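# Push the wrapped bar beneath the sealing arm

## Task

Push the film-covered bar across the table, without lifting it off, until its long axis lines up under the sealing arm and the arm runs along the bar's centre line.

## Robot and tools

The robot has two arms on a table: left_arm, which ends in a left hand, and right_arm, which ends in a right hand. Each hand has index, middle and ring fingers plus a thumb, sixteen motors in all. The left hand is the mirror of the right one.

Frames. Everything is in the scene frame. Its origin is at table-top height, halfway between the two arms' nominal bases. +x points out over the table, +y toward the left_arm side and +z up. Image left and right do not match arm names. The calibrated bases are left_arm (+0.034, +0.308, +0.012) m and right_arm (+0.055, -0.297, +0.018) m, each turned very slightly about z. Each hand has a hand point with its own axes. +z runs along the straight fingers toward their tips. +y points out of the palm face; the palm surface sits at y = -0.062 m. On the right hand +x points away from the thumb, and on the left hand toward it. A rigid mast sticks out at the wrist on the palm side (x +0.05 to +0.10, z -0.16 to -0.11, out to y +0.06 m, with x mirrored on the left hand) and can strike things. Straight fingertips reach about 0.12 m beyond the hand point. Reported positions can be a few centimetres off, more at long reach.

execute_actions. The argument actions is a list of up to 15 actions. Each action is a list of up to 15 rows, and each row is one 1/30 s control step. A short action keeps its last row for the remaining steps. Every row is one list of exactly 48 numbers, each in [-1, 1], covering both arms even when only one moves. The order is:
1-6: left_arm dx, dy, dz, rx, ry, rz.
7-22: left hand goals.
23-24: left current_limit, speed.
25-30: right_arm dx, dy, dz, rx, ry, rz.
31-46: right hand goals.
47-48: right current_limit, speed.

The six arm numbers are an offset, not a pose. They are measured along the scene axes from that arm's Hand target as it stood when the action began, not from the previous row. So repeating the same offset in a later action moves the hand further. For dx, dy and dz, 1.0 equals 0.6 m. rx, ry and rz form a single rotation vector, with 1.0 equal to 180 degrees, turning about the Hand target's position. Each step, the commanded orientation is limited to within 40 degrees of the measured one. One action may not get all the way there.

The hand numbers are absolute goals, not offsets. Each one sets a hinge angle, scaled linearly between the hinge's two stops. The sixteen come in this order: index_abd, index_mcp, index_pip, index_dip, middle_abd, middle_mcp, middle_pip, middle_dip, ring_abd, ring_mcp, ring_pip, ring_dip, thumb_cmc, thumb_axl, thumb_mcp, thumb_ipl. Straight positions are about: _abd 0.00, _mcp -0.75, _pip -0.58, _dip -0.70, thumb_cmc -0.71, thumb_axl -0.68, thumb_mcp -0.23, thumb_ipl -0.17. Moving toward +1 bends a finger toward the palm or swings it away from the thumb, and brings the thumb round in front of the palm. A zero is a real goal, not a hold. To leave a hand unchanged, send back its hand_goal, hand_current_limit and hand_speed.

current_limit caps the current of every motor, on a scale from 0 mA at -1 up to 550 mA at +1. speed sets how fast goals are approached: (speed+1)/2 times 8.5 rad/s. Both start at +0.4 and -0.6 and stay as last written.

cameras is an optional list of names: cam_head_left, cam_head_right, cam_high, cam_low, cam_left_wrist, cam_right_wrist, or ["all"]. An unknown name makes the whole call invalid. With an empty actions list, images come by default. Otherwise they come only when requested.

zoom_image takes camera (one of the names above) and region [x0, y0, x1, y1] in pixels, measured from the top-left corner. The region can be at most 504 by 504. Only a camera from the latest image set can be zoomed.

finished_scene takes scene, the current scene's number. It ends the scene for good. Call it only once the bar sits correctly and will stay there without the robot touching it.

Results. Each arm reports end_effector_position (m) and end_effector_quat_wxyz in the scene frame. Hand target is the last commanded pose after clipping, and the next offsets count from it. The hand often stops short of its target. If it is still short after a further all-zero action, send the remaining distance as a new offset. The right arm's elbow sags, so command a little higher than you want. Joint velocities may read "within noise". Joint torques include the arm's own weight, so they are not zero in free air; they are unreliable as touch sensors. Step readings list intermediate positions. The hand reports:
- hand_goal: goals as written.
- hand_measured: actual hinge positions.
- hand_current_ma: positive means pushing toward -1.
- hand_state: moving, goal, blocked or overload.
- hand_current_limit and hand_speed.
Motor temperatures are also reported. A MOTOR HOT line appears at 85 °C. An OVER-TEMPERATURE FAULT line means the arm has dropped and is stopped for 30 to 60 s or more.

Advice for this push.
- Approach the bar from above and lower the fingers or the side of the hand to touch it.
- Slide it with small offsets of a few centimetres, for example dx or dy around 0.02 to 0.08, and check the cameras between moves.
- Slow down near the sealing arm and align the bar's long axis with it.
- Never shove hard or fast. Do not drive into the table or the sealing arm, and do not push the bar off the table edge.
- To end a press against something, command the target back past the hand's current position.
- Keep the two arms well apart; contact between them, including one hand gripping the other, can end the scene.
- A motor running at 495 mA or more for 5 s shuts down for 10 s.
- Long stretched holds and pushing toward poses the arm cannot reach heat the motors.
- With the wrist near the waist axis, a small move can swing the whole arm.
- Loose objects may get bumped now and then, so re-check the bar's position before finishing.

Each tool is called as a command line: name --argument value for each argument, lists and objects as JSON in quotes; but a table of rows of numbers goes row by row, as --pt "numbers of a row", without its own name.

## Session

execute_actions --actions '[]'

zoom_image --camera "cam_head_left" --region '[190, 140, 410, 300]'

zoom_image --camera "cam_head_right" --region '[190, 140, 410, 300]'

zoom_image --camera "cam_high" --region '[240, 150, 500, 370]'

Scene clock: 0.00 s.
left_arm: end_effector_position=(+0.5703, +0.3241, +0.2582) hand_goal=(+0.000, -0.754, -0.576, -0.696, +0.000, -0.754, -0.576, -0.696, +0.000, -0.754, -0.576, -0.696, -0.714, -0.678, -0.226, -0.168) hand_measured=(+0.000, -0.754, -0.576, -0.696, +0.000, -0.754, -0.576, -0.696, +0.000, -0.754, -0.576, -0.696, -0.714, -0.678, -0.226, -0.168) hand_current_ma=(+0, +0, +0, +0, +0, +0, +0, +0, +0, +0, +0, +0, +0, +0, +0, +0) hand_state=(goal, goal, goal, goal, goal, goal, goal, goal, goal, goal, goal, goal, goal, goal, goal, goal) hand_current_limit=0.40 hand_speed=-0.60 end_effector_quat_wxyz=(+0.620, +0.204, +0.751, -0.096) | right_arm: end_effector_position=(+0.2813, +0.0409, +0.2328) hand_goal=(+0.000, -0.754, -0.576, -0.696, +0.000, -0.754, -0.576, -0.696, +0.000, -0.754, -0.576, -0.696, -0.714, -0.678, -0.226, -0.168) hand_measured=(+0.000, -0.754, -0.576, -0.696, +0.000, -0.754, -0.576, -0.696, +0.000, -0.754, -0.576, -0.696, -0.714, -0.678, -0.226, -0.168) hand_current_ma=(+0, +0, +0, +0, +0, +0, +0, +0, +0, +0, +0, +0, +0, +0, +0, +0) hand_state=(goal, goal, goal, goal, goal, goal, goal, goal, goal, goal, goal, goal, goal, goal, goal, goal) hand_current_limit=0.40 hand_speed=-0.60 end_effector_quat_wxyz=(-0.287, +0.270, +0.795, +0.460)
Joint positions: left_arm=[0.041 1.2 0.665 0.301 0.421 -1.362] | right_arm=[0.633 0.919 0.467 -0.352 -0.964 0.18]
Joint velocities: within noise
Joint torques (N m): no reading
Motor temperatures (°C): left_arm=[34 32 35 34 34 32] | right_arm=[37 37 35 36 36 32]
Heat: left arm: hottest elbow 35 °C; right arm: hottest waist 37 °C.
Hand target: left_arm +0.5778, +0.3242, +0.2807; +0.636, +0.206, +0.738, -0.091 | right_arm +0.2858, +0.0443, +0.2435; -0.283, +0.265, +0.794, +0.468

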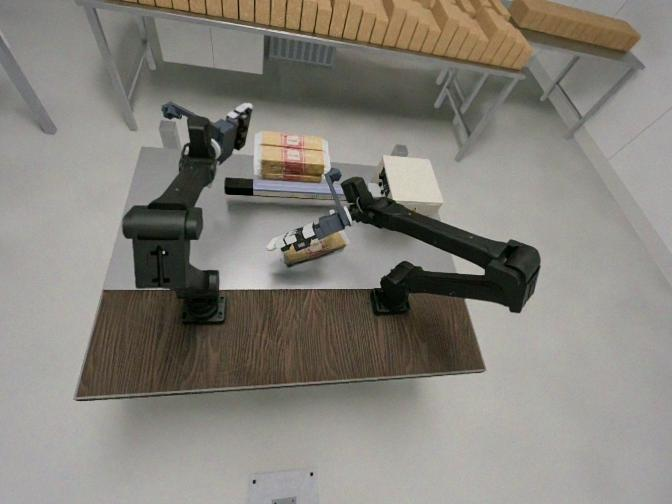

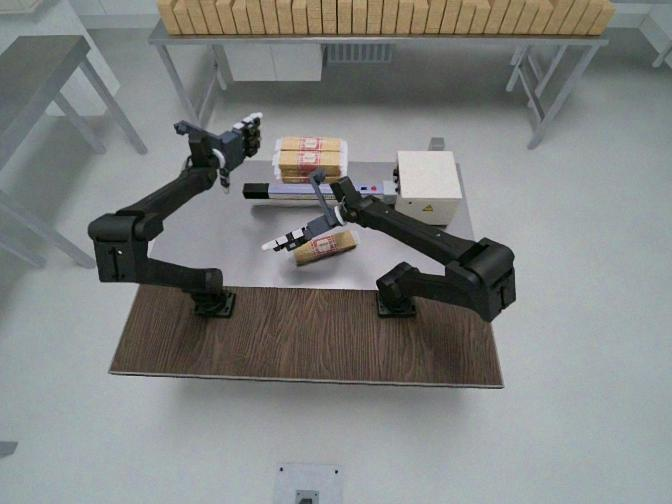

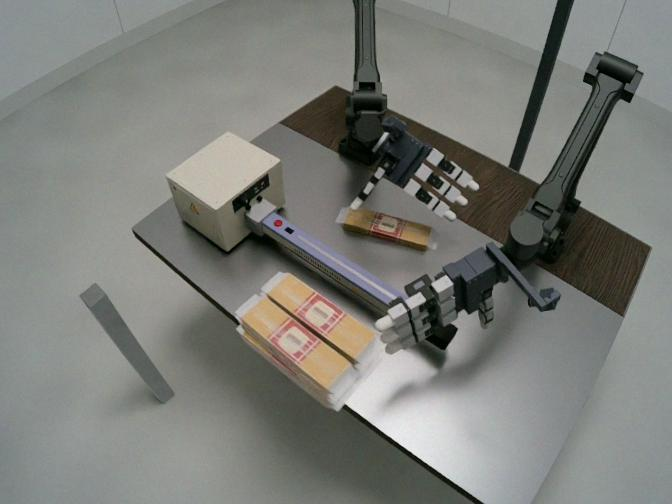

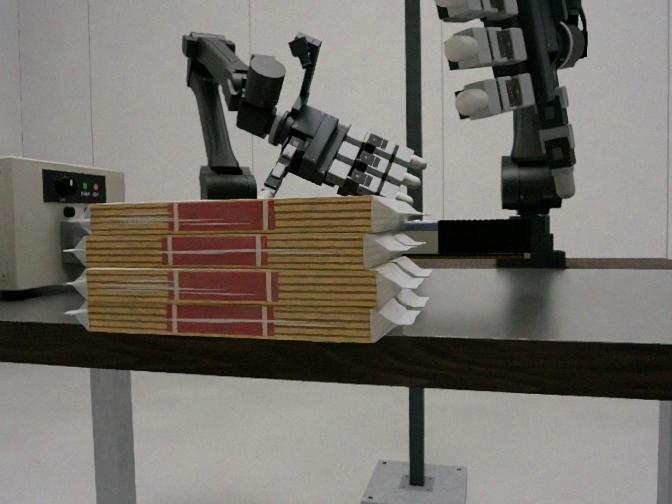

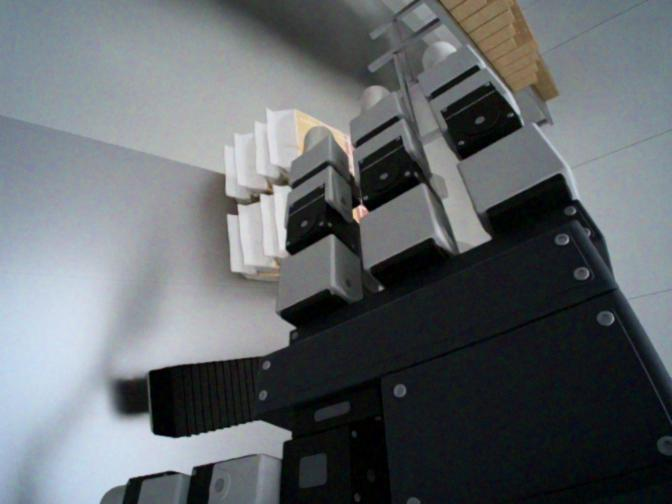

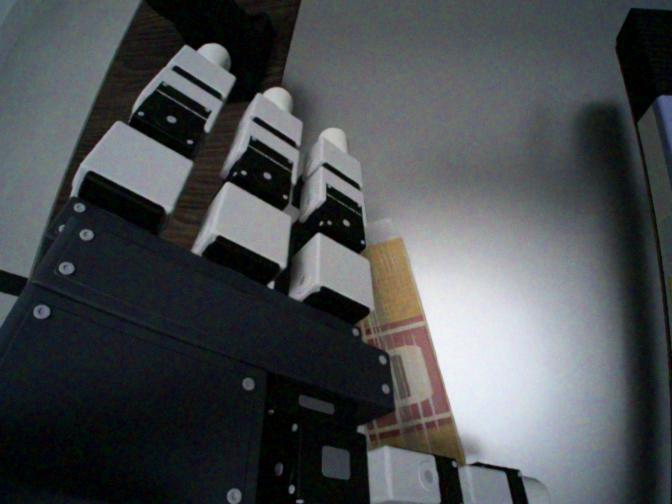

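Scaled by 2.291 from the camera's 672x504 image, which has a finer 960x720 frame.

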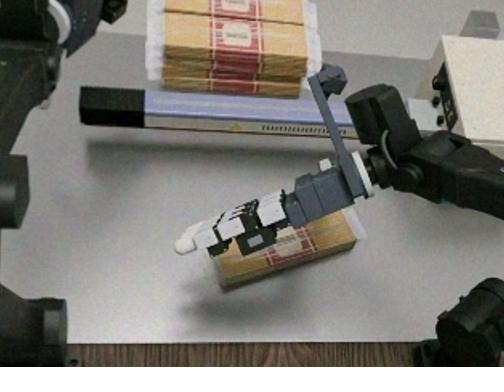

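Scaled by 2.291 from the camera's 672x504 image, which has a finer 960x720 frame.

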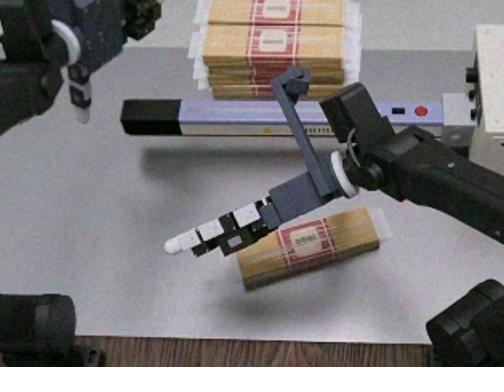

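Scaled by 1.938 from the camera's 672x504 image, which has a finer 960x720 frame.

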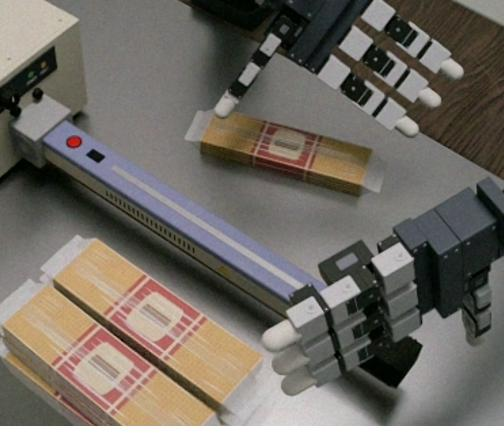

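execute_actions --actions '[[[0,0,0.05,0.051,0.0385,-0.0393,0,-0.754,-0.576,-0.696,0,-0.754,-0.576,-0.696,0,-0.754,-0.576,-0.696,-0.714,-0.678,-0.226,-0.168,0.4,-0.6,0.0067,-0.09,0.06,-0.0528,-0.0195,-0.0598,0,-0.754,-0.576,-0.696,0,-0.754,-0.576,-0.696,0,-0.754,-0.576,-0.696,-0.714,-0.678,-0.226,-0.168,0.4,-0.6]],[[0,0,0.04,0.051,0.0385,-0.0393,0,-0.754,-0.576,-0.696,0,-0.754,-0.576,-0.696,0,-0.754,-0.576,-0.696,-0.714,-0.678,-0.226,-0.168,0.4,-0.6,0.0067,-0.11,0.05,-0.0528,-0.0195,-0.0598,0,-0.754,-0.576,-0.696,0,-0.754,-0.576,-0.696,0,-0.754,-0.576,-0.696,-0.714,-0.678,-0.226,-0.168,0.4,-0.6]],[[-0.06,-0.05,0.0,0.051,0.0385,-0.0393,0,-0.754,-0.576,-0.696,0,-0.754,-0.576,-0.696,0,-0.754,-0.576,-0.696,-0.714,-0.678,-0.226,-0.168,0.4,-0.6,0.0067,-0.11,0.05,-0.0528,-0.0195,-0.0598,0,-0.754,-0.576,-0.696,0,-0.754,-0.576,-0.696,0,-0.754,-0.576,-0.696,-0.714,-0.678,-0.226,-0.168,0.4,-0.6]],[[-0.08,-0.08,0,0.051,0.0385,-0.0393,0,-0.754,-0.576,-0.696,0,-0.754,-0.576,-0.696,0,-0.754,-0.576,-0.696,-0.714,-0.678,-0.226,-0.168,0.4,-0.6,0.0067,-0.11,0.04,-0.0528,-0.0195,-0.0598,0,-0.754,-0.576,-0.696,0,-0.754,-0.576,-0.696,0,-0.754,-0.576,-0.696,-0.714,-0.678,-0.226,-0.168,0.4,-0.6]]]' --cameras '["cam_high","cam_head_left"]'

Scene clock: 8.93 s.
left_arm: end_effector_position=(+0.4844, +0.2488, +0.3030) hand_goal=(+0.000, -0.754, -0.576, -0.696, +0.000, -0.754, -0.576, -0.696, +0.000, -0.754, -0.576, -0.696, -0.714, -0.678, -0.226, -0.168) hand_measured=(-0.002, -0.754, -0.576, -0.696, -0.002, -0.754, -0.576, -0.696, -0.002, -0.754, -0.576, -0.696, -0.714, -0.678, -0.224, -0.168) hand_current_ma=(-2, +0, -1, +0, -2, +0, -1, +0, -2, +0, -1, +0, +0, +1, +3, +0) hand_state=(goal, goal, goal, goal, goal, goal, goal, goal, goal, goal, goal, goal, goal, goal, goal, goal) hand_current_limit=0.40 hand_speed=-0.60 end_effector_quat_wxyz=(+0.290, +0.529, +0.795, -0.064) | right_arm: end_effector_position=(+0.3023, -0.2061, +0.3405) hand_goal=(+0.000, -0.754, -0.576, -0.696, +0.000, -0.754, -0.576, -0.696, +0.000, -0.754, -0.576, -0.696, -0.714, -0.678, -0.226, -0.168) hand_measured=(+0.000, -0.758, -0.576, -0.696, -0.002, -0.756, -0.576, -0.696, +0.000, -0.758, -0.576, -0.696, -0.716, -0.678, -0.222, -0.168) hand_current_ma=(-3, -18, -3, +0, -4, -14, -3, +0, -3, -15, -3, +0, -13, +4, +22, +2) hand_state=(goal, goal, goal, goal, goal, goal, goal, goal, goal, goal, goal, goal, goal, goal, goal, goal) hand_current_limit=0.40 hand_speed=-0.60 end_effector_quat_wxyz=(+0.090, +0.556, +0.779, +0.274)
Joint positions: left_arm=[-0.108 1.069 1.065 -1.071 0.36 -0.623] | right_arm=[0.325 0.42 0.798 -1.378 -0.143 0.083]
Joint torques (N m): left_arm=[-1.03 -5.19 15.02 0.9 0.31 0.11] | right_arm=[-2.55 0.97 13.53 1.11 -0.32 -0.17]
Heat: left arm: hottest elbow 37 °C; right arm: hottest waist 37 °C.
Hand target: left_arm +0.4939, +0.2463, +0.3347; +0.310, +0.534, +0.785, -0.053 | right_arm +0.3018, -0.2076, +0.3634; +0.100, +0.551, +0.777, +0.287
Off the commanded pose: left_arm 0.033 m, 3 deg | right_arm 0.023 m, 2 deg.
Step readings (end_effector_position of left_arm | right_arm):
0: (+0.5703, +0.3241, +0.2582) | (+0.2813, +0.0409, +0.2328)
1: (+0.5703, +0.3237, +0.2579) | (+0.2819, +0.0405, +0.2325)
2: (+0.5699, +0.3218, +0.2564) | (+0.2846, +0.0375, +0.2304)
4: (+0.5665, +0.3175, +0.2511) | (+0.2894, +0.0245, +0.2306)
8: (+0.5610, +0.3173, +0.2566) | (+0.2841, +0.0011, +0.2536)
15: (+0.5652, +0.3207, +0.2785) | (+0.2810, -0.0107, +0.2597)
16: (+0.5653, +0.3206, +0.2789) | (+0.2817, -0.0122, +0.2577)
17: (+0.5646, +0.3197, +0.2780) | (+0.2844, -0.0170, +0.2546)
19: (+0.5622, +0.3183, +0.2765) | (+0.2899, -0.0344, +0.2505)
23: (+0.5616, +0.3195, +0.2875) | (+0.2895, -0.0615, +0.2665)
30: (+0.5641, +0.3206, +0.3082) | (+0.2899, -0.0737, +0.2900)
31: (+0.5637, +0.3205, +0.3086) | (+0.2906, -0.0756, +0.2891)
32: (+0.5618, +0.3209, +0.3069) | (+0.2925, -0.0814, +0.2869)
34: (+0.5537, +0.3196, +0.2997) | (+0.2971, -0.1007, +0.2839)
38: (+0.5359, +0.3055, +0.2867) | (+0.2973, -0.1271, +0.2987)
45: (+0.5313, +0.2963, +0.2934) | (+0.2969, -0.1394, +0.3184)
46: (+0.5313, +0.2964, +0.2947) | (+0.2973, -0.1413, +0.3177)
47: (+0.5291, +0.2962, +0.2950) | (+0.2986, -0.1471, +0.3163)
49: (+0.5179, +0.2919, +0.2927) | (+0.3022, -0.1673, +0.3152)
53: (+0.4926, +0.2612, +0.2912) | (+0.3027, -0.1935, +0.3281)
60: (+0.4852, +0.2486, +0.3024) | (+0.3028, -0.2058, +0.3412)
Images, in order (width x height): cam_head_left 672x504, cam_high 672x504.

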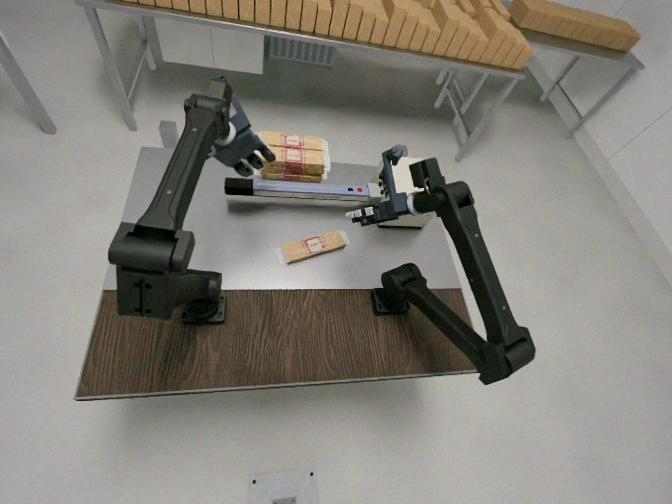

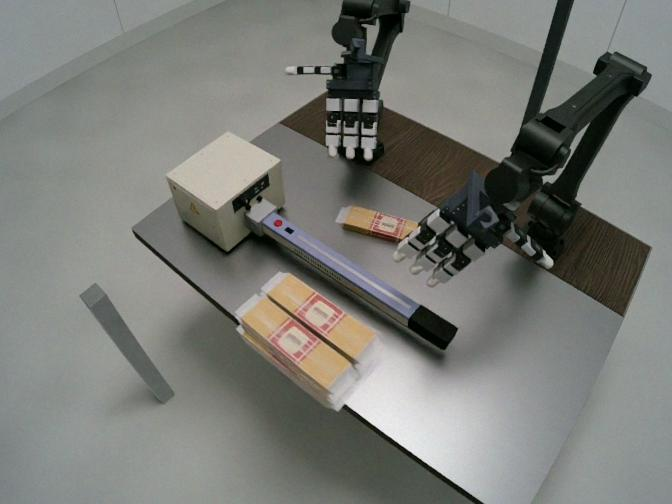

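zoom_image --camera "cam_head_left" --region '[220, 165, 300, 225]'

zoom_image --camera "cam_head_left" --region '[300, 165, 380, 225]'

zoom_image --camera "cam_head_left" --region '[265, 220, 365, 280]'

zoom_image --camera "cam_high" --region '[240, 190, 460, 350]'

Scaled by 6.300 from the camera's 672x504 image, which has a finer 960x720 frame.

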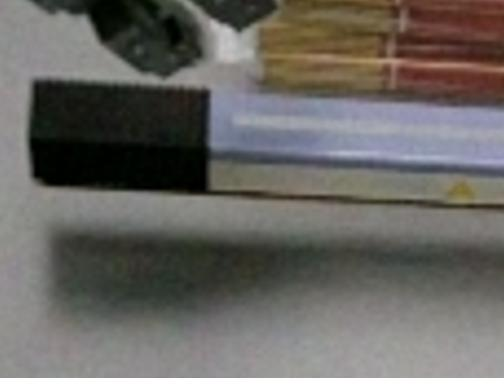

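Scaled by 6.300 from the camera's 672x504 image, which has a finer 960x720 frame.

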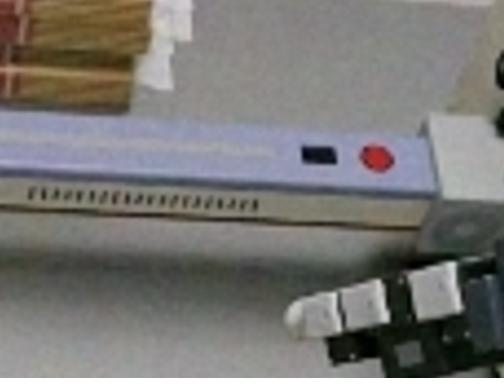

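Scaled by 5.040 from the camera's 672x504 image, which has a finer 960x720 frame.

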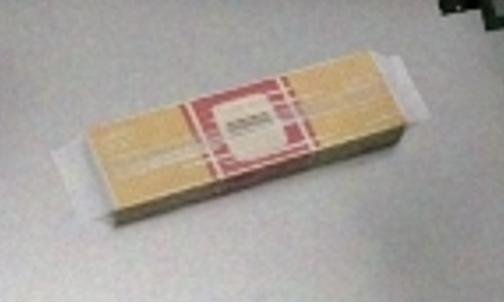

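Scaled by 2.291 from the camera's 672x504 image, which has a finer 960x720 frame.

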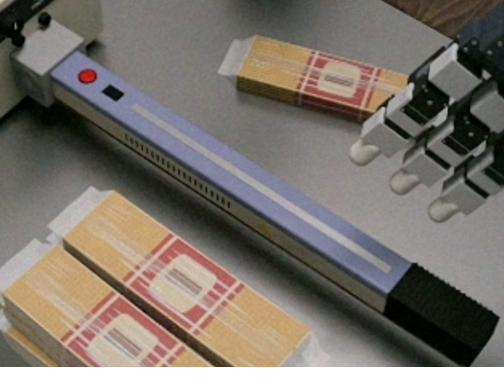

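execute_actions --actions '[[[-0.1,-0.08,-0.03,0.051,0.0385,-0.0393,0,-0.754,-0.576,-0.696,0,-0.754,-0.576,-0.696,0,-0.754,-0.576,-0.696,-0.714,-0.678,-0.226,-0.168,0.4,-0.6,0.0067,-0.11,0.04,-0.0528,-0.0195,-0.0598,0,-0.754,-0.576,-0.696,0,-0.754,-0.576,-0.696,0,-0.754,-0.576,-0.696,-0.714,-0.678,-0.226,-0.168,0.4,-0.6]],[[-0.105,-0.11,-0.04,0.051,0.0385,-0.0393,0,-0.754,-0.576,-0.696,0,-0.754,-0.576,-0.696,0,-0.754,-0.576,-0.696,-0.714,-0.678,-0.226,-0.168,0.4,-0.6,0.0067,-0.11,0.04,-0.0528,-0.0195,-0.0598,0,-0.754,-0.576,-0.696,0,-0.754,-0.576,-0.696,0,-0.754,-0.576,-0.696,-0.714,-0.678,-0.226,-0.168,0.4,-0.6]],[[-0.105,-0.11,-0.04,0.051,0.0385,-0.0393,0,-0.754,-0.576,-0.696,0,-0.754,-0.576,-0.696,0,-0.754,-0.576,-0.696,-0.714,-0.678,-0.226,-0.168,0.4,-0.6,0,0,0,0,0,0,0,-0.754,-0.576,-0.696,0,-0.754,-0.576,-0.696,0,-0.754,-0.576,-0.696,-0.714,-0.678,-0.226,-0.168,0.4,-0.6]],[[-0.105,-0.11,-0.05,0,0,0,0,-0.754,-0.576,-0.696,0,-0.754,-0.576,-0.696,0,-0.754,-0.576,-0.696,-0.714,-0.678,-0.226,-0.168,0.4,-0.6,0,0,0,0,0,0,0,-0.754,-0.576,-0.696,0,-0.754,-0.576,-0.696,0,-0.754,-0.576,-0.696,-0.714,-0.678,-0.226,-0.168,0.4,-0.6]]]' --cameras '["cam_high","cam_head_left"]'

zoom_image --camera "cam_head_left" --region '[240, 200, 380, 300]'

Scene clock: 17.40 s.
left_arm: end_effector_position=(+0.2369, +0.0145, +0.2209) hand_goal=(+0.000, -0.754, -0.576, -0.696, +0.000, -0.754, -0.576, -0.696, +0.000, -0.754, -0.576, -0.696, -0.714, -0.678, -0.226, -0.168) hand_measured=(-0.002, -0.752, -0.576, -0.696, -0.002, -0.752, -0.576, -0.696, -0.002, -0.752, -0.576, -0.696, -0.714, -0.678, -0.224, -0.168) hand_current_ma=(-2, +3, -1, +0, -2, +3, -1, +0, -2, +2, -1, +0, +0, +1, +6, +0) hand_state=(goal, goal, goal, goal, goal, goal, goal, goal, goal, goal, goal, goal, goal, goal, goal, goal) hand_current_limit=0.40 hand_speed=-0.60 end_effector_quat_wxyz=(-0.011, +0.712, +0.702, -0.006) | right_arm: end_effector_position=(+0.3080, -0.3385, +0.3836) hand_goal=(+0.000, -0.754, -0.576, -0.696, +0.000, -0.754, -0.576, -0.696, +0.000, -0.754, -0.576, -0.696, -0.714, -0.678, -0.226, -0.168) hand_measured=(+0.000, -0.758, -0.576, -0.696, +0.000, -0.756, -0.576, -0.696, +0.000, -0.758, -0.576, -0.696, -0.716, -0.678, -0.222, -0.168) hand_current_ma=(+1, -18, -3, +0, +1, -14, -3, +0, +1, -15, -3, +0, -13, +4, +24, +2) hand_state=(goal, goal, goal, goal, goal, goal, goal, goal, goal, goal, goal, goal, goal, goal, goal, goal) hand_current_limit=0.40 hand_speed=-0.60 end_effector_quat_wxyz=(+0.265, +0.649, +0.697, +0.148)
Joint positions: left_arm=[-1.175 1.235 1.099 -1.449 0.02 -1.186] | right_arm=[-0.099 0.411 0.88 -1.431 0.107 -0.158]
Joint torques (N m): left_arm=[-0.26 -5.89 12.66 0.81 -0.11 -0.1] | right_arm=[-1.14 0.15 13.3 2.28 -0.08 -0.09]
Motor temperatures (°C): left_arm=[34 33 40 34 34 32] | right_arm=[37 37 40 36 36 32]
Heat: left arm: hottest elbow 40 °C; right arm: hottest elbow 40 °C.
Hand target: left_arm +0.2448, +0.0003, +0.2386; +0.016, +0.707, +0.707, -0.016 | right_arm +0.3099, -0.3396, +0.4114; +0.287, +0.643, +0.690, +0.165
Off the commanded pose: left_arm 0.024 m, 3 deg | right_arm 0.028 m, 3 deg.
Step readings (end_effector_position of left_arm | right_arm):
0: (+0.4844, +0.2488, +0.3030) | (+0.3023, -0.2061, +0.3406)
1: (+0.4840, +0.2492, +0.3026) | (+0.3026, -0.2073, +0.3406)
2: (+0.4815, +0.2499, +0.3013) | (+0.3034, -0.2125, +0.3410)
4: (+0.4696, +0.2447, +0.2967) | (+0.3057, -0.2327, +0.3436)
8: (+0.4433, +0.2114, +0.2934) | (+0.3067, -0.2596, +0.3566)
15: (+0.4304, +0.2004, +0.2939) | (+0.3080, -0.2726, +0.3646)
16: (+0.4298, +0.2008, +0.2936) | (+0.3082, -0.2740, +0.3647)
17: (+0.4273, +0.2014, +0.2926) | (+0.3086, -0.2795, +0.3658)
19: (+0.4142, +0.1907, +0.2890) | (+0.3092, -0.2997, +0.3704)
23: (+0.3801, +0.1456, +0.2822) | (+0.3077, -0.3269, +0.3810)
30: (+0.3656, +0.1356, +0.2767) | (+0.3068, -0.3399, +0.3834)
31: (+0.3652, +0.1362, +0.2758) | (+0.3070, -0.3400, +0.3835)
32: (+0.3631, +0.1362, +0.2748) | (+0.3071, -0.3401, +0.3836)
34: (+0.3484, +0.1244, +0.2698) | (+0.3074, -0.3399, +0.3837)
38: (+0.3100, +0.0834, +0.2526) | (+0.3077, -0.3394, +0.3837)
45: (+0.3002, +0.0725, +0.2428) | (+0.3079, -0.3389, +0.3837)
46: (+0.2999, +0.0728, +0.2433) | (+0.3079, -0.3388, +0.3837)
47: (+0.2977, +0.0718, +0.2436) | (+0.3079, -0.3388, +0.3837)
49: (+0.2844, +0.0588, +0.2423) | (+0.3079, -0.3387, +0.3836)
53: (+0.2460, +0.0205, +0.2335) | (+0.3079, -0.3386, +0.3836)
60: (+0.2369, +0.0115, +0.2207) | (+0.3080, -0.3385, +0.3836)
Images, in order (width x height): cam_head_left 672x504, cam_high 672x504.

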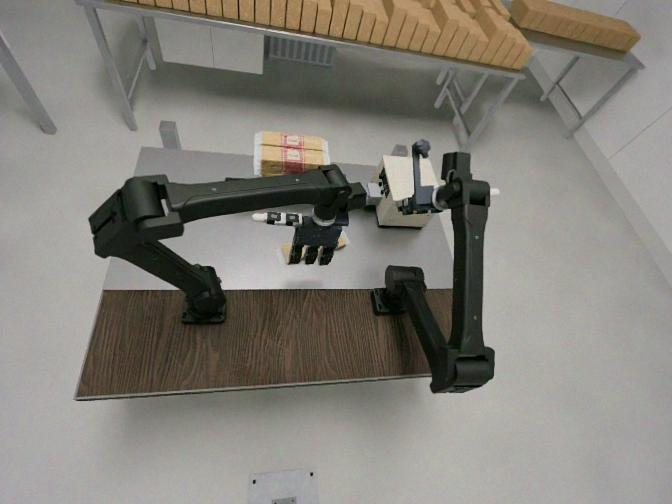

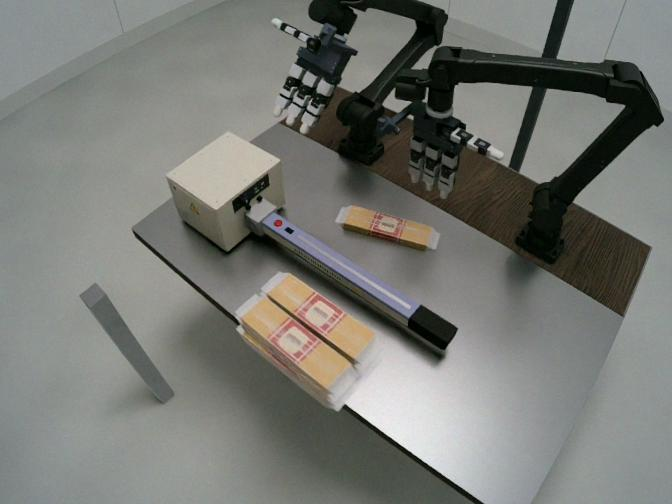

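Scaled by 3.600 from the camera's 672x504 image, which has a finer 960x720 frame.

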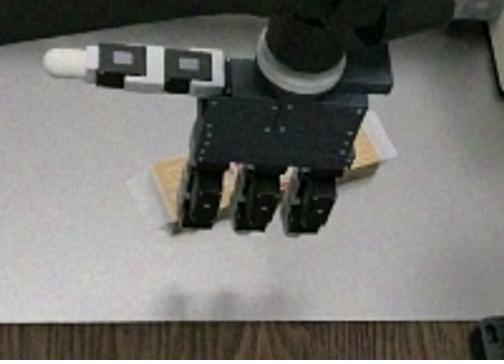

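execute_actions --actions '[[[0,0,-0.057,0,0,0,0,-0.754,-0.576,-0.696,0,-0.754,-0.576,-0.696,0,-0.754,-0.576,-0.696,-0.714,-0.678,-0.226,-0.168,0.4,-0.6,0,0,0,0,0,0,0,-0.754,-0.576,-0.696,0,-0.754,-0.576,-0.696,0,-0.754,-0.576,-0.696,-0.714,-0.678,-0.226,-0.168,0.4,-0.6]],[[0,0,-0.057,0,0,0,0,-0.754,-0.576,-0.696,0,-0.754,-0.576,-0.696,0,-0.754,-0.576,-0.696,-0.714,-0.678,-0.226,-0.168,0.4,-0.6,0,0,0,0,0,0,0,-0.754,-0.576,-0.696,0,-0.754,-0.576,-0.696,0,-0.754,-0.576,-0.696,-0.714,-0.678,-0.226,-0.168,0.4,-0.6]],[[0,0,-0.054,0,0,0,0,-0.754,-0.576,-0.696,0,-0.754,-0.576,-0.696,0,-0.754,-0.576,-0.696,-0.714,-0.678,-0.226,-0.168,0.4,-0.6,0,0,0,0,0,0,0,-0.754,-0.576,-0.696,0,-0.754,-0.576,-0.696,0,-0.754,-0.576,-0.696,-0.714,-0.678,-0.226,-0.168,0.4,-0.6]]]' --cameras '["cam_high","cam_head_left"]'

zoom_image --camera "cam_head_left" --region '[240, 200, 380, 300]'

zoom_image --camera "cam_high" --region '[310, 160, 470, 290]'

Scene clock: 20.40 s.
left_arm: end_effector_position=(+0.2412, +0.0041, +0.1357) hand_goal=(+0.000, -0.754, -0.576, -0.696, +0.000, -0.754, -0.576, -0.696, +0.000, -0.754, -0.576, -0.696, -0.714, -0.678, -0.226, -0.168) hand_measured=(-0.002, -0.752, -0.576, -0.696, -0.002, -0.752, -0.576, -0.696, -0.002, -0.752, -0.576, -0.696, -0.714, -0.678, -0.224, -0.168) hand_current_ma=(-2, +3, -1, +0, -2, +3, -1, +0, -2, +2, -1, +0, +0, +1, +6, +0) hand_state=(goal, goal, goal, goal, goal, goal, goal, goal, goal, goal, goal, goal, goal, goal, goal, goal) hand_current_limit=0.40 hand_speed=-0.60 end_effector_quat_wxyz=(+0.007, +0.712, +0.702, -0.013) | right_arm: end_effector_position=(+0.3080, -0.3385, +0.3836) hand_goal=(+0.000, -0.754, -0.576, -0.696, +0.000, -0.754, -0.576, -0.696, +0.000, -0.754, -0.576, -0.696, -0.714, -0.678, -0.226, -0.168) hand_measured=(+0.000, -0.758, -0.576, -0.696, +0.000, -0.756, -0.576, -0.696, +0.000, -0.758, -0.576, -0.696, -0.716, -0.678, -0.222, -0.168) hand_current_ma=(+1, -18, -3, +0, +1, -14, -3, +0, +1, -15, -3, +0, -13, +4, +24, +2) hand_state=(goal, goal, goal, goal, goal, goal, goal, goal, goal, goal, goal, goal, goal, goal, goal, goal) hand_current_limit=0.40 hand_speed=-0.60 end_effector_quat_wxyz=(+0.265, +0.649, +0.697, +0.148)
Joint positions: left_arm=[-1.175 1.302 0.924 -1.17 0.019 -1.188] | right_arm=[-0.099 0.411 0.88 -1.431 0.107 -0.158]
Joint torques (N m): left_arm=[-0.44 -6.42 8.61 0.99 -0.11 -0.09] | right_arm=[-1.55 0.67 13.23 2.29 -0.03 -0.18]
Heat: left arm: hottest elbow 40 °C; right arm: hottest elbow 41 °C.
Hand target: left_arm +0.2448, +0.0003, +0.1377; +0.016, +0.707, +0.707, -0.016 | right_arm +0.3099, -0.3396, +0.4114; +0.287, +0.643, +0.690, +0.165
Off the commanded pose: left_arm 0.006 m, 1 deg | right_arm 0.028 m, 3 deg.
Step readings (end_effector_position of left_arm | right_arm):
0: (+0.2369, +0.0145, +0.2209) | (+0.3080, -0.3385, +0.3836)
1: (+0.2370, +0.0142, +0.2209) | (+0.3080, -0.3385, +0.3836)
2: (+0.2375, +0.0128, +0.2210) | (+0.3080, -0.3385, +0.3836)
4: (+0.2398, +0.0071, +0.2201) | (+0.3080, -0.3385, +0.3836)
8: (+0.2415, +0.0031, +0.2125) | (+0.3080, -0.3385, +0.3836)
15: (+0.2413, +0.0040, +0.2037) | (+0.3080, -0.3385, +0.3836)
16: (+0.2413, +0.0039, +0.2033) | (+0.3080, -0.3385, +0.3836)
17: (+0.2416, +0.0030, +0.2018) | (+0.3080, -0.3385, +0.3836)
19: (+0.2422, +0.0014, +0.1945) | (+0.3080, -0.3385, +0.3836)
23: (+0.2406, +0.0057, +0.1759) | (+0.3080, -0.3385, +0.3836)
30: (+0.2410, +0.0046, +0.1677) | (+0.3080, -0.3385, +0.3836)
31: (+0.2412, +0.0043, +0.1675) | (+0.3080, -0.3385, +0.3836)
32: (+0.2414, +0.0036, +0.1662) | (+0.3080, -0.3385, +0.3836)
34: (+0.2421, +0.0018, +0.1604) | (+0.3080, -0.3385, +0.3836)
38: (+0.2409, +0.0048, +0.1445) | (+0.3080, -0.3385, +0.3836)
45: (+0.2410, +0.0046, +0.1357) | (+0.3080, -0.3385, +0.3836)
Images, in order (width x height): cam_head_left 672x504, cam_high 672x504.

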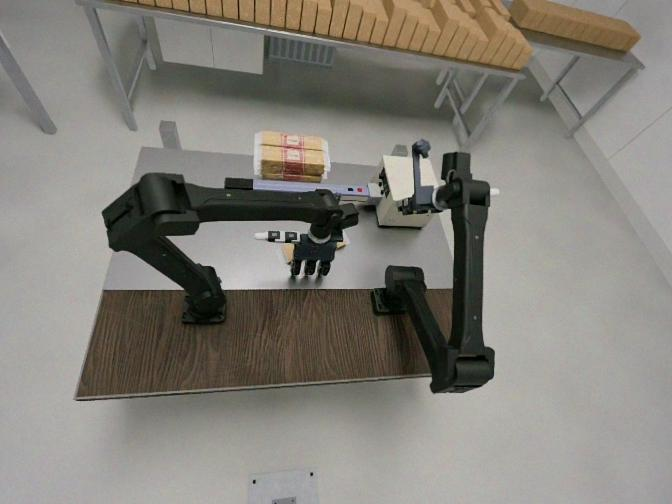

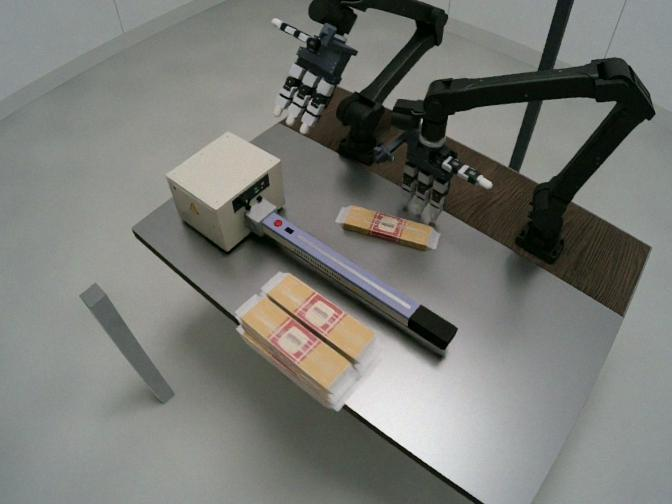

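Scaled by 3.600 from the camera's 672x504 image, which has a finer 960x720 frame.

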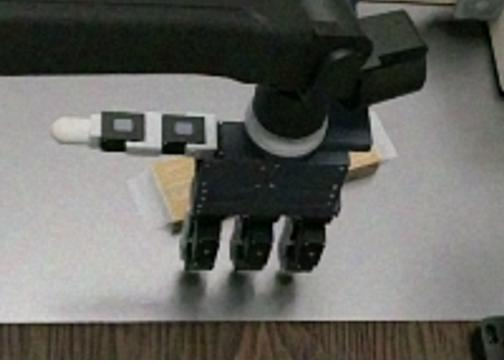

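Scaled by 3.150 from the camera's 672x504 image, which has a finer 960x720 frame.

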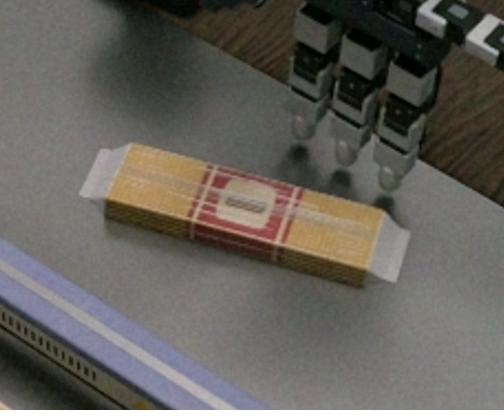

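execute_actions --actions '[[[0.035,-0.027,0.02,0,0,0,0,-0.754,-0.576,-0.696,0,-0.754,-0.576,-0.696,0,-0.754,-0.576,-0.696,-0.714,-0.678,-0.226,-0.168,0.4,-0.6,0,0,0,0,0,0,0,-0.754,-0.576,-0.696,0,-0.754,-0.576,-0.696,0,-0.754,-0.576,-0.696,-0.714,-0.678,-0.226,-0.168,0.4,-0.6]],[[0.04,0,0,0,0,0,0,-0.754,-0.576,-0.696,0,-0.754,-0.576,-0.696,0,-0.754,-0.576,-0.696,-0.714,-0.678,-0.226,-0.168,0.4,-0.6,0,0,0,0,0,0,0,-0.754,-0.576,-0.696,0,-0.754,-0.576,-0.696,0,-0.754,-0.576,-0.696,-0.714,-0.678,-0.226,-0.168,0.4,-0.6]],[[0.035,0,0,0,0,0,0,-0.754,-0.576,-0.696,0,-0.754,-0.576,-0.696,0,-0.754,-0.576,-0.696,-0.714,-0.678,-0.226,-0.168,0.4,-0.6,0,0,0,0,0,0,0,-0.754,-0.576,-0.696,0,-0.754,-0.576,-0.696,0,-0.754,-0.576,-0.696,-0.714,-0.678,-0.226,-0.168,0.4,-0.6]],[[0.035,0,0,0,0,0,0,-0.754,-0.576,-0.696,0,-0.754,-0.576,-0.696,0,-0.754,-0.576,-0.696,-0.714,-0.678,-0.226,-0.168,0.4,-0.6,0,0,0,0,0,0,0,-0.754,-0.576,-0.696,0,-0.754,-0.576,-0.696,0,-0.754,-0.576,-0.696,-0.714,-0.678,-0.226,-0.168,0.4,-0.6]]]' --cameras '["cam_high","cam_head_left","cam_left_wrist"]'

zoom_image --camera "cam_high" --region '[310, 160, 470, 290]'

Scene clock: 24.73 s.
left_arm: end_effector_position=(+0.3208, -0.0010, +0.1337) hand_goal=(+0.000, -0.754, -0.576, -0.696, +0.000, -0.754, -0.576, -0.696, +0.000, -0.754, -0.576, -0.696, -0.714, -0.678, -0.226, -0.168) hand_measured=(-0.002, -0.758, -0.580, -0.696, -0.002, -0.752, -0.576, -0.696, -0.002, -0.752, -0.576, -0.696, -0.714, -0.678, -0.224, -0.168) hand_current_ma=(-2, -8, -5, +0, -2, +3, -1, +0, -2, +3, -1, +0, +0, +1, +6, +0) hand_state=(goal, goal, goal, goal, goal, goal, goal, goal, goal, goal, goal, goal, goal, goal, goal, goal) hand_current_limit=0.40 hand_speed=-0.60 end_effector_quat_wxyz=(+0.000, +0.704, +0.710, -0.012) | right_arm: end_effector_position=(+0.3080, -0.3385, +0.3836) hand_goal=(+0.000, -0.754, -0.576, -0.696, +0.000, -0.754, -0.576, -0.696, +0.000, -0.754, -0.576, -0.696, -0.714, -0.678, -0.226, -0.168) hand_measured=(+0.000, -0.758, -0.576, -0.696, +0.000, -0.756, -0.576, -0.696, +0.000, -0.758, -0.576, -0.696, -0.716, -0.678, -0.222, -0.168) hand_current_ma=(+1, -18, -3, +0, +1, -14, -3, +0, +1, -15, -3, +0, -13, +4, +24, +2) hand_state=(goal, goal, goal, goal, goal, goal, goal, goal, goal, goal, goal, goal, goal, goal, goal, goal) hand_current_limit=0.40 hand_speed=-0.60 end_effector_quat_wxyz=(+0.265, +0.649, +0.697, +0.148)
Joint positions: left_arm=[-0.986 1.423 1.037 -1.178 0.023 -1.02] | right_arm=[-0.099 0.411 0.88 -1.431 0.107 -0.158]
Joint torques (N m): left_arm=[0.03 -7.41 12.67 -0.23 -0.02 0.15] | right_arm=[-2.32 1.03 13.11 2.59 -0.07 -0.11]
Heat: left arm: hottest elbow 41 °C; right arm: hottest elbow 43 °C.
Hand target: left_arm +0.3319, -0.0159, +0.1499; +0.016, +0.707, +0.707, -0.016 | right_arm +0.3099, -0.3396, +0.4114; +0.287, +0.643, +0.690, +0.165
Off the commanded pose: left_arm 0.025 m, 2 deg | right_arm 0.028 m, 3 deg.
Step readings (end_effector_position of left_arm | right_arm):
0: (+0.2412, +0.0041, +0.1357) | (+0.3080, -0.3385, +0.3836)
1: (+0.2413, +0.0042, +0.1357) | (+0.3080, -0.3385, +0.3836)
2: (+0.2419, +0.0046, +0.1354) | (+0.3080, -0.3385, +0.3836)
4: (+0.2442, +0.0050, +0.1341) | (+0.3080, -0.3385, +0.3836)
8: (+0.2528, +0.0025, +0.1316) | (+0.3080, -0.3385, +0.3836)
15: (+0.2575, -0.0012, +0.1331) | (+0.3080, -0.3385, +0.3836)
16: (+0.2577, -0.0015, +0.1333) | (+0.3080, -0.3385, +0.3836)
17: (+0.2589, -0.0013, +0.1335) | (+0.3080, -0.3385, +0.3836)
19: (+0.2631, -0.0016, +0.1342) | (+0.3080, -0.3385, +0.3836)
23: (+0.2761, -0.0005, +0.1350) | (+0.3080, -0.3385, +0.3836)
30: (+0.2810, -0.0002, +0.1341) | (+0.3080, -0.3385, +0.3836)
31: (+0.2812, -0.0003, +0.1340) | (+0.3080, -0.3385, +0.3836)
32: (+0.2821, -0.0002, +0.1341) | (+0.3080, -0.3385, +0.3836)
34: (+0.2851, -0.0011, +0.1340) | (+0.3080, -0.3385, +0.3836)
38: (+0.2956, -0.0008, +0.1339) | (+0.3080, -0.3385, +0.3836)
45: (+0.3004, -0.0005, +0.1337) | (+0.3080, -0.3385, +0.3836)
46: (+0.3004, -0.0006, +0.1336) | (+0.3080, -0.3385, +0.3836)
47: (+0.3016, -0.0006, +0.1338) | (+0.3080, -0.3385, +0.3836)
49: (+0.3048, -0.0016, +0.1339) | (+0.3080, -0.3385, +0.3836)
53: (+0.3159, -0.0013, +0.1340) | (+0.3080, -0.3385, +0.3836)
60: (+0.3208, -0.0008, +0.1337) | (+0.3080, -0.3385, +0.3836)
Images, in order (width x height): cam_head_left 672x504, cam_high 672x504, cam_left_wrist 672x504.

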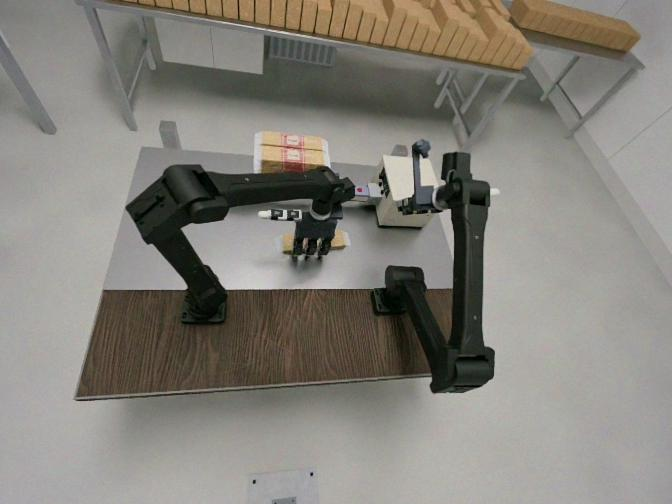

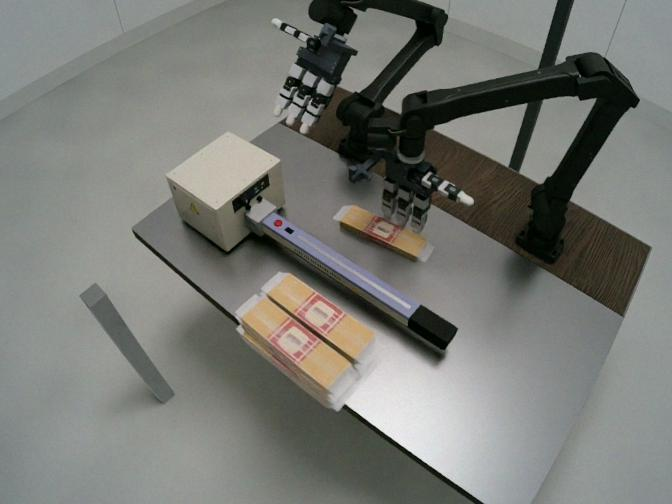

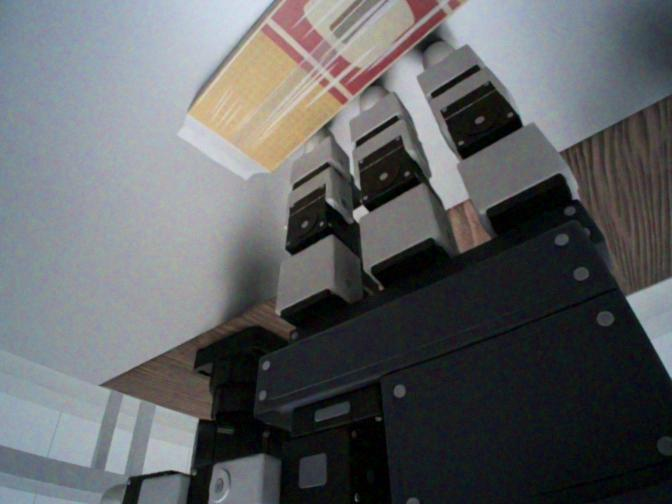

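Scaled by 3.150 from the camera's 672x504 image, which has a finer 960x720 frame.

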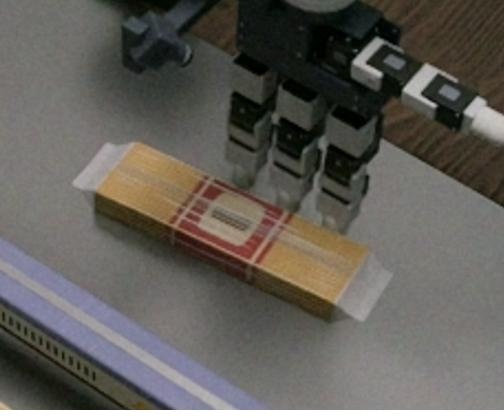

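execute_actions --actions '[[[0.037,-0.005,0,0,0,0,0,-0.754,-0.576,-0.696,0,-0.754,-0.576,-0.696,0,-0.754,-0.576,-0.696,-0.714,-0.678,-0.226,-0.168,0.4,-0.6,0,0,0,0,0,0,0,-0.754,-0.576,-0.696,0,-0.754,-0.576,-0.696,0,-0.754,-0.576,-0.696,-0.714,-0.678,-0.226,-0.168,0.4,-0.6]],[[0.037,-0.005,0,0,0,0,0,-0.754,-0.576,-0.696,0,-0.754,-0.576,-0.696,0,-0.754,-0.576,-0.696,-0.714,-0.678,-0.226,-0.168,0.4,-0.6,0,0,0,0,0,0,0,-0.754,-0.576,-0.696,0,-0.754,-0.576,-0.696,0,-0.754,-0.576,-0.696,-0.714,-0.678,-0.226,-0.168,0.4,-0.6]],[[0.037,0,0,0,0,0,0,-0.754,-0.576,-0.696,0,-0.754,-0.576,-0.696,0,-0.754,-0.576,-0.696,-0.714,-0.678,-0.226,-0.168,0.4,-0.6,0,0,0,0,0,0,0,-0.754,-0.576,-0.696,0,-0.754,-0.576,-0.696,0,-0.754,-0.576,-0.696,-0.714,-0.678,-0.226,-0.168,0.4,-0.6]],[[0.037,0,0,0,0,0,0,-0.754,-0.576,-0.696,0,-0.754,-0.576,-0.696,0,-0.754,-0.576,-0.696,-0.714,-0.678,-0.226,-0.168,0.4,-0.6,0,0,0,0,0,0,0,-0.754,-0.576,-0.696,0,-0.754,-0.576,-0.696,0,-0.754,-0.576,-0.696,-0.714,-0.678,-0.226,-0.168,0.4,-0.6]],[[0.037,0,0,0,0,0,0,-0.754,-0.576,-0.696,0,-0.754,-0.576,-0.696,0,-0.754,-0.576,-0.696,-0.714,-0.678,-0.226,-0.168,0.4,-0.6,0,0,0,0,0,0,0,-0.754,-0.576,-0.696,0,-0.754,-0.576,-0.696,0,-0.754,-0.576,-0.696,-0.714,-0.678,-0.226,-0.168,0.4,-0.6]],[[0.037,0,0,0,0,0,0,-0.754,-0.576,-0.696,0,-0.754,-0.576,-0.696,0,-0.754,-0.576,-0.696,-0.714,-0.678,-0.226,-0.168,0.4,-0.6,0,0,0,0,0,0,0,-0.754,-0.576,-0.696,0,-0.754,-0.576,-0.696,0,-0.754,-0.576,-0.696,-0.714,-0.678,-0.226,-0.168,0.4,-0.6]]]' --cameras '["cam_high","cam_head_left","cam_left_wrist"]'

zoom_image --camera "cam_high" --region '[290, 190, 450, 320]'

zoom_image --camera "cam_head_left" --region '[240, 160, 380, 260]'

Scene clock: 29.57 s.
left_arm: end_effector_position=(+0.4509, -0.0111, +0.1330) hand_goal=(+0.000, -0.754, -0.576, -0.696, +0.000, -0.754, -0.576, -0.696, +0.000, -0.754, -0.576, -0.696, -0.714, -0.678, -0.226, -0.168) hand_measured=(-0.002, -0.754, -0.578, -0.696, -0.002, -0.756, -0.578, -0.696, -0.002, -0.756, -0.576, -0.696, -0.714, -0.678, -0.224, -0.168) hand_current_ma=(-2, +0, -3, -1, -2, -2, -2, +0, -2, -2, -1, +0, +0, +1, +6, +0) hand_state=(goal, goal, goal, goal, goal, goal, goal, goal, goal, goal, goal, goal, goal, goal, goal, goal) hand_current_limit=0.40 hand_speed=-0.60 end_effector_quat_wxyz=(+0.000, +0.705, +0.709, -0.016) | right_arm: end_effector_position=(+0.3080, -0.3385, +0.3836) hand_goal=(+0.000, -0.754, -0.576, -0.696, +0.000, -0.754, -0.576, -0.696, +0.000, -0.754, -0.576, -0.696, -0.714, -0.678, -0.226, -0.168) hand_measured=(+0.000, -0.758, -0.576, -0.696, +0.000, -0.756, -0.576, -0.696, +0.000, -0.758, -0.576, -0.696, -0.716, -0.678, -0.222, -0.168) hand_current_ma=(+1, -18, -3, +0, +1, -14, -3, +0, +1, -15, -3, +0, -13, +4, +24, +2) hand_state=(goal, goal, goal, goal, goal, goal, goal, goal, goal, goal, goal, goal, goal, goal, goal, goal) hand_current_limit=0.40 hand_speed=-0.60 end_effector_quat_wxyz=(+0.265, +0.649, +0.697, +0.148)
Joint positions: left_arm=[-0.761 1.646 1.293 -1.217 0.032 -0.792] | right_arm=[-0.099 0.411 0.88 -1.431 0.107 -0.158]
Joint torques (N m): left_arm=[-0.26 -10.75 12.86 -0.29 -0.05 0.12] | right_arm=[-1.2 1.55 12.89 2.39 -0.05 -0.1]
Motor temperatures (°C): left_arm=[34 33 41 34 34 32] | right_arm=[37 37 45 36 36 32]
Heat: left arm: hottest elbow 41 °C; right arm: hottest elbow 45 °C.
Hand target: left_arm +0.4651, -0.0219, +0.1499; +0.016, +0.707, +0.707, -0.016 | right_arm +0.3099, -0.3396, +0.4114; +0.287, +0.643, +0.690, +0.165
Off the commanded pose: left_arm 0.025 m, 2 deg | right_arm 0.028 m, 3 deg.
Step readings (end_effector_position of left_arm | right_arm):
0: (+0.3209, -0.0011, +0.1337) | (+0.3080, -0.3385, +0.3836)
1: (+0.3210, -0.0013, +0.1337) | (+0.3080, -0.3385, +0.3836)
2: (+0.3219, -0.0011, +0.1338) | (+0.3080, -0.3385, +0.3836)
4: (+0.3253, -0.0028, +0.1339) | (+0.3080, -0.3385, +0.3836)
8: (+0.3372, -0.0045, +0.1339) | (+0.3080, -0.3385, +0.3836)
15: (+0.3421, -0.0044, +0.1333) | (+0.3080, -0.3385, +0.3836)
16: (+0.3422, -0.0047, +0.1333) | (+0.3080, -0.3385, +0.3836)
17: (+0.3433, -0.0045, +0.1336) | (+0.3080, -0.3385, +0.3836)
19: (+0.3466, -0.0060, +0.1337) | (+0.3080, -0.3385, +0.3836)
23: (+0.3579, -0.0081, +0.1335) | (+0.3080, -0.3385, +0.3836)
30: (+0.3634, -0.0083, +0.1334) | (+0.3080, -0.3385, +0.3836)
31: (+0.3636, -0.0083, +0.1335) | (+0.3080, -0.3385, +0.3836)
32: (+0.3648, -0.0080, +0.1336) | (+0.3080, -0.3385, +0.3836)
34: (+0.3680, -0.0090, +0.1336) | (+0.3080, -0.3385, +0.3836)
38: (+0.3795, -0.0096, +0.1336) | (+0.3080, -0.3385, +0.3836)
45: (+0.3854, -0.0089, +0.1336) | (+0.3080, -0.3385, +0.3836)
46: (+0.3855, -0.0091, +0.1335) | (+0.3080, -0.3385, +0.3836)
47: (+0.3865, -0.0088, +0.1337) | (+0.3080, -0.3385, +0.3836)
49: (+0.3897, -0.0098, +0.1338) | (+0.3080, -0.3385, +0.3836)
53: (+0.4009, -0.0106, +0.1335) | (+0.3080, -0.3385, +0.3836)
60: (+0.4071, -0.0095, +0.1333) | (+0.3080, -0.3385, +0.3836)
61: (+0.4071, -0.0097, +0.1333) | (+0.3080, -0.3385, +0.3836)
62: (+0.4082, -0.0094, +0.1334) | (+0.3080, -0.3385, +0.3836)
64: (+0.4114, -0.0104, +0.1337) | (+0.3080, -0.3385, +0.3836)
68: (+0.4228, -0.0115, +0.1335) | (+0.3080, -0.3385, +0.3836)
75: (+0.4289, -0.0104, +0.1332) | (+0.3080, -0.3385, +0.3836)
76: (+0.4292, -0.0104, +0.1332) | (+0.3080, -0.3385, +0.3836)
77: (+0.4301, -0.0101, +0.1333) | (+0.3080, -0.3385, +0.3836)
79: (+0.4333, -0.0112, +0.1336) | (+0.3080, -0.3385, +0.3836)
83: (+0.4446, -0.0124, +0.1334) | (+0.3080, -0.3385, +0.3836)
90: (+0.4508, -0.0110, +0.1330) | (+0.3080, -0.3385, +0.3836)
Images, in order (width x height): cam_head_left 672x504, cam_high 672x504, cam_left_wrist 672x504.

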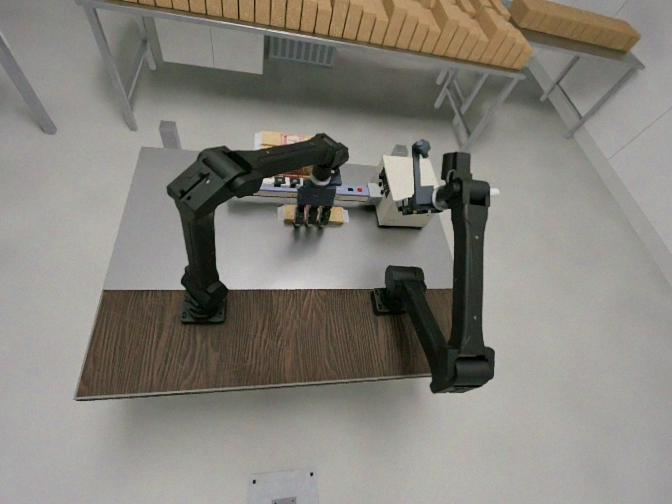

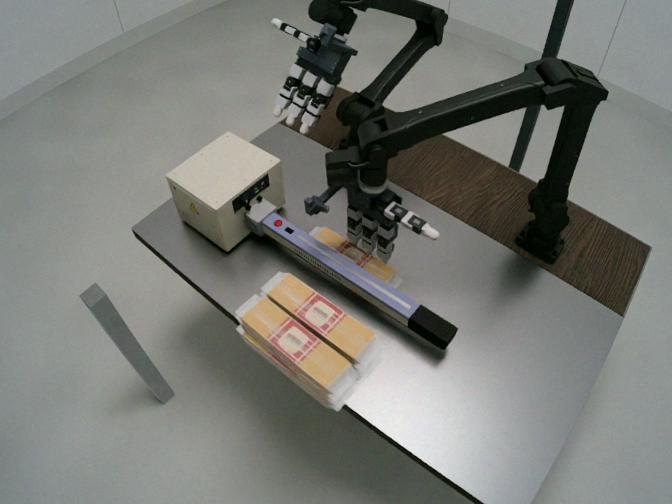

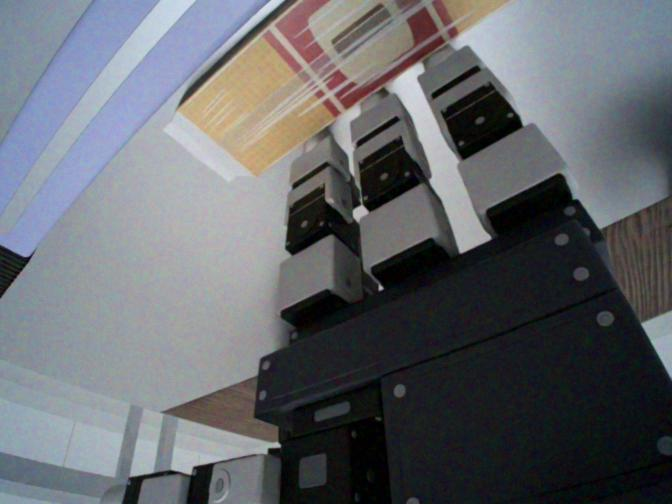

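Scaled by 3.150 from the camera's 672x504 image, which has a finer 960x720 frame.

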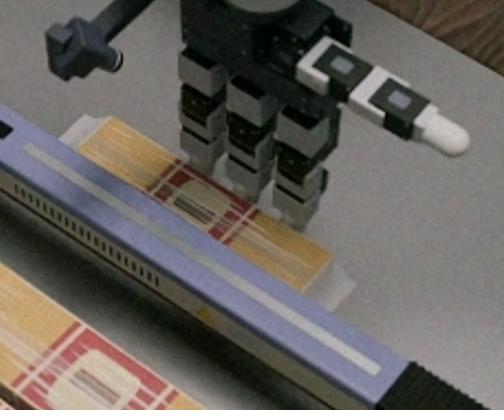

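Scaled by 3.600 from the camera's 672x504 image, which has a finer 960x720 frame.

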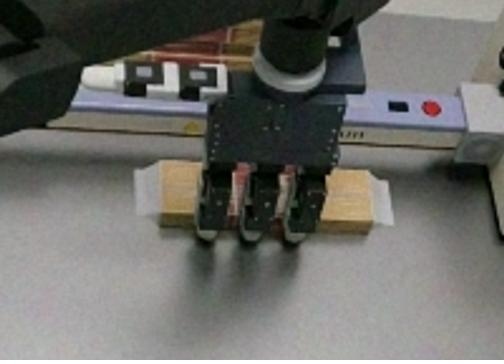

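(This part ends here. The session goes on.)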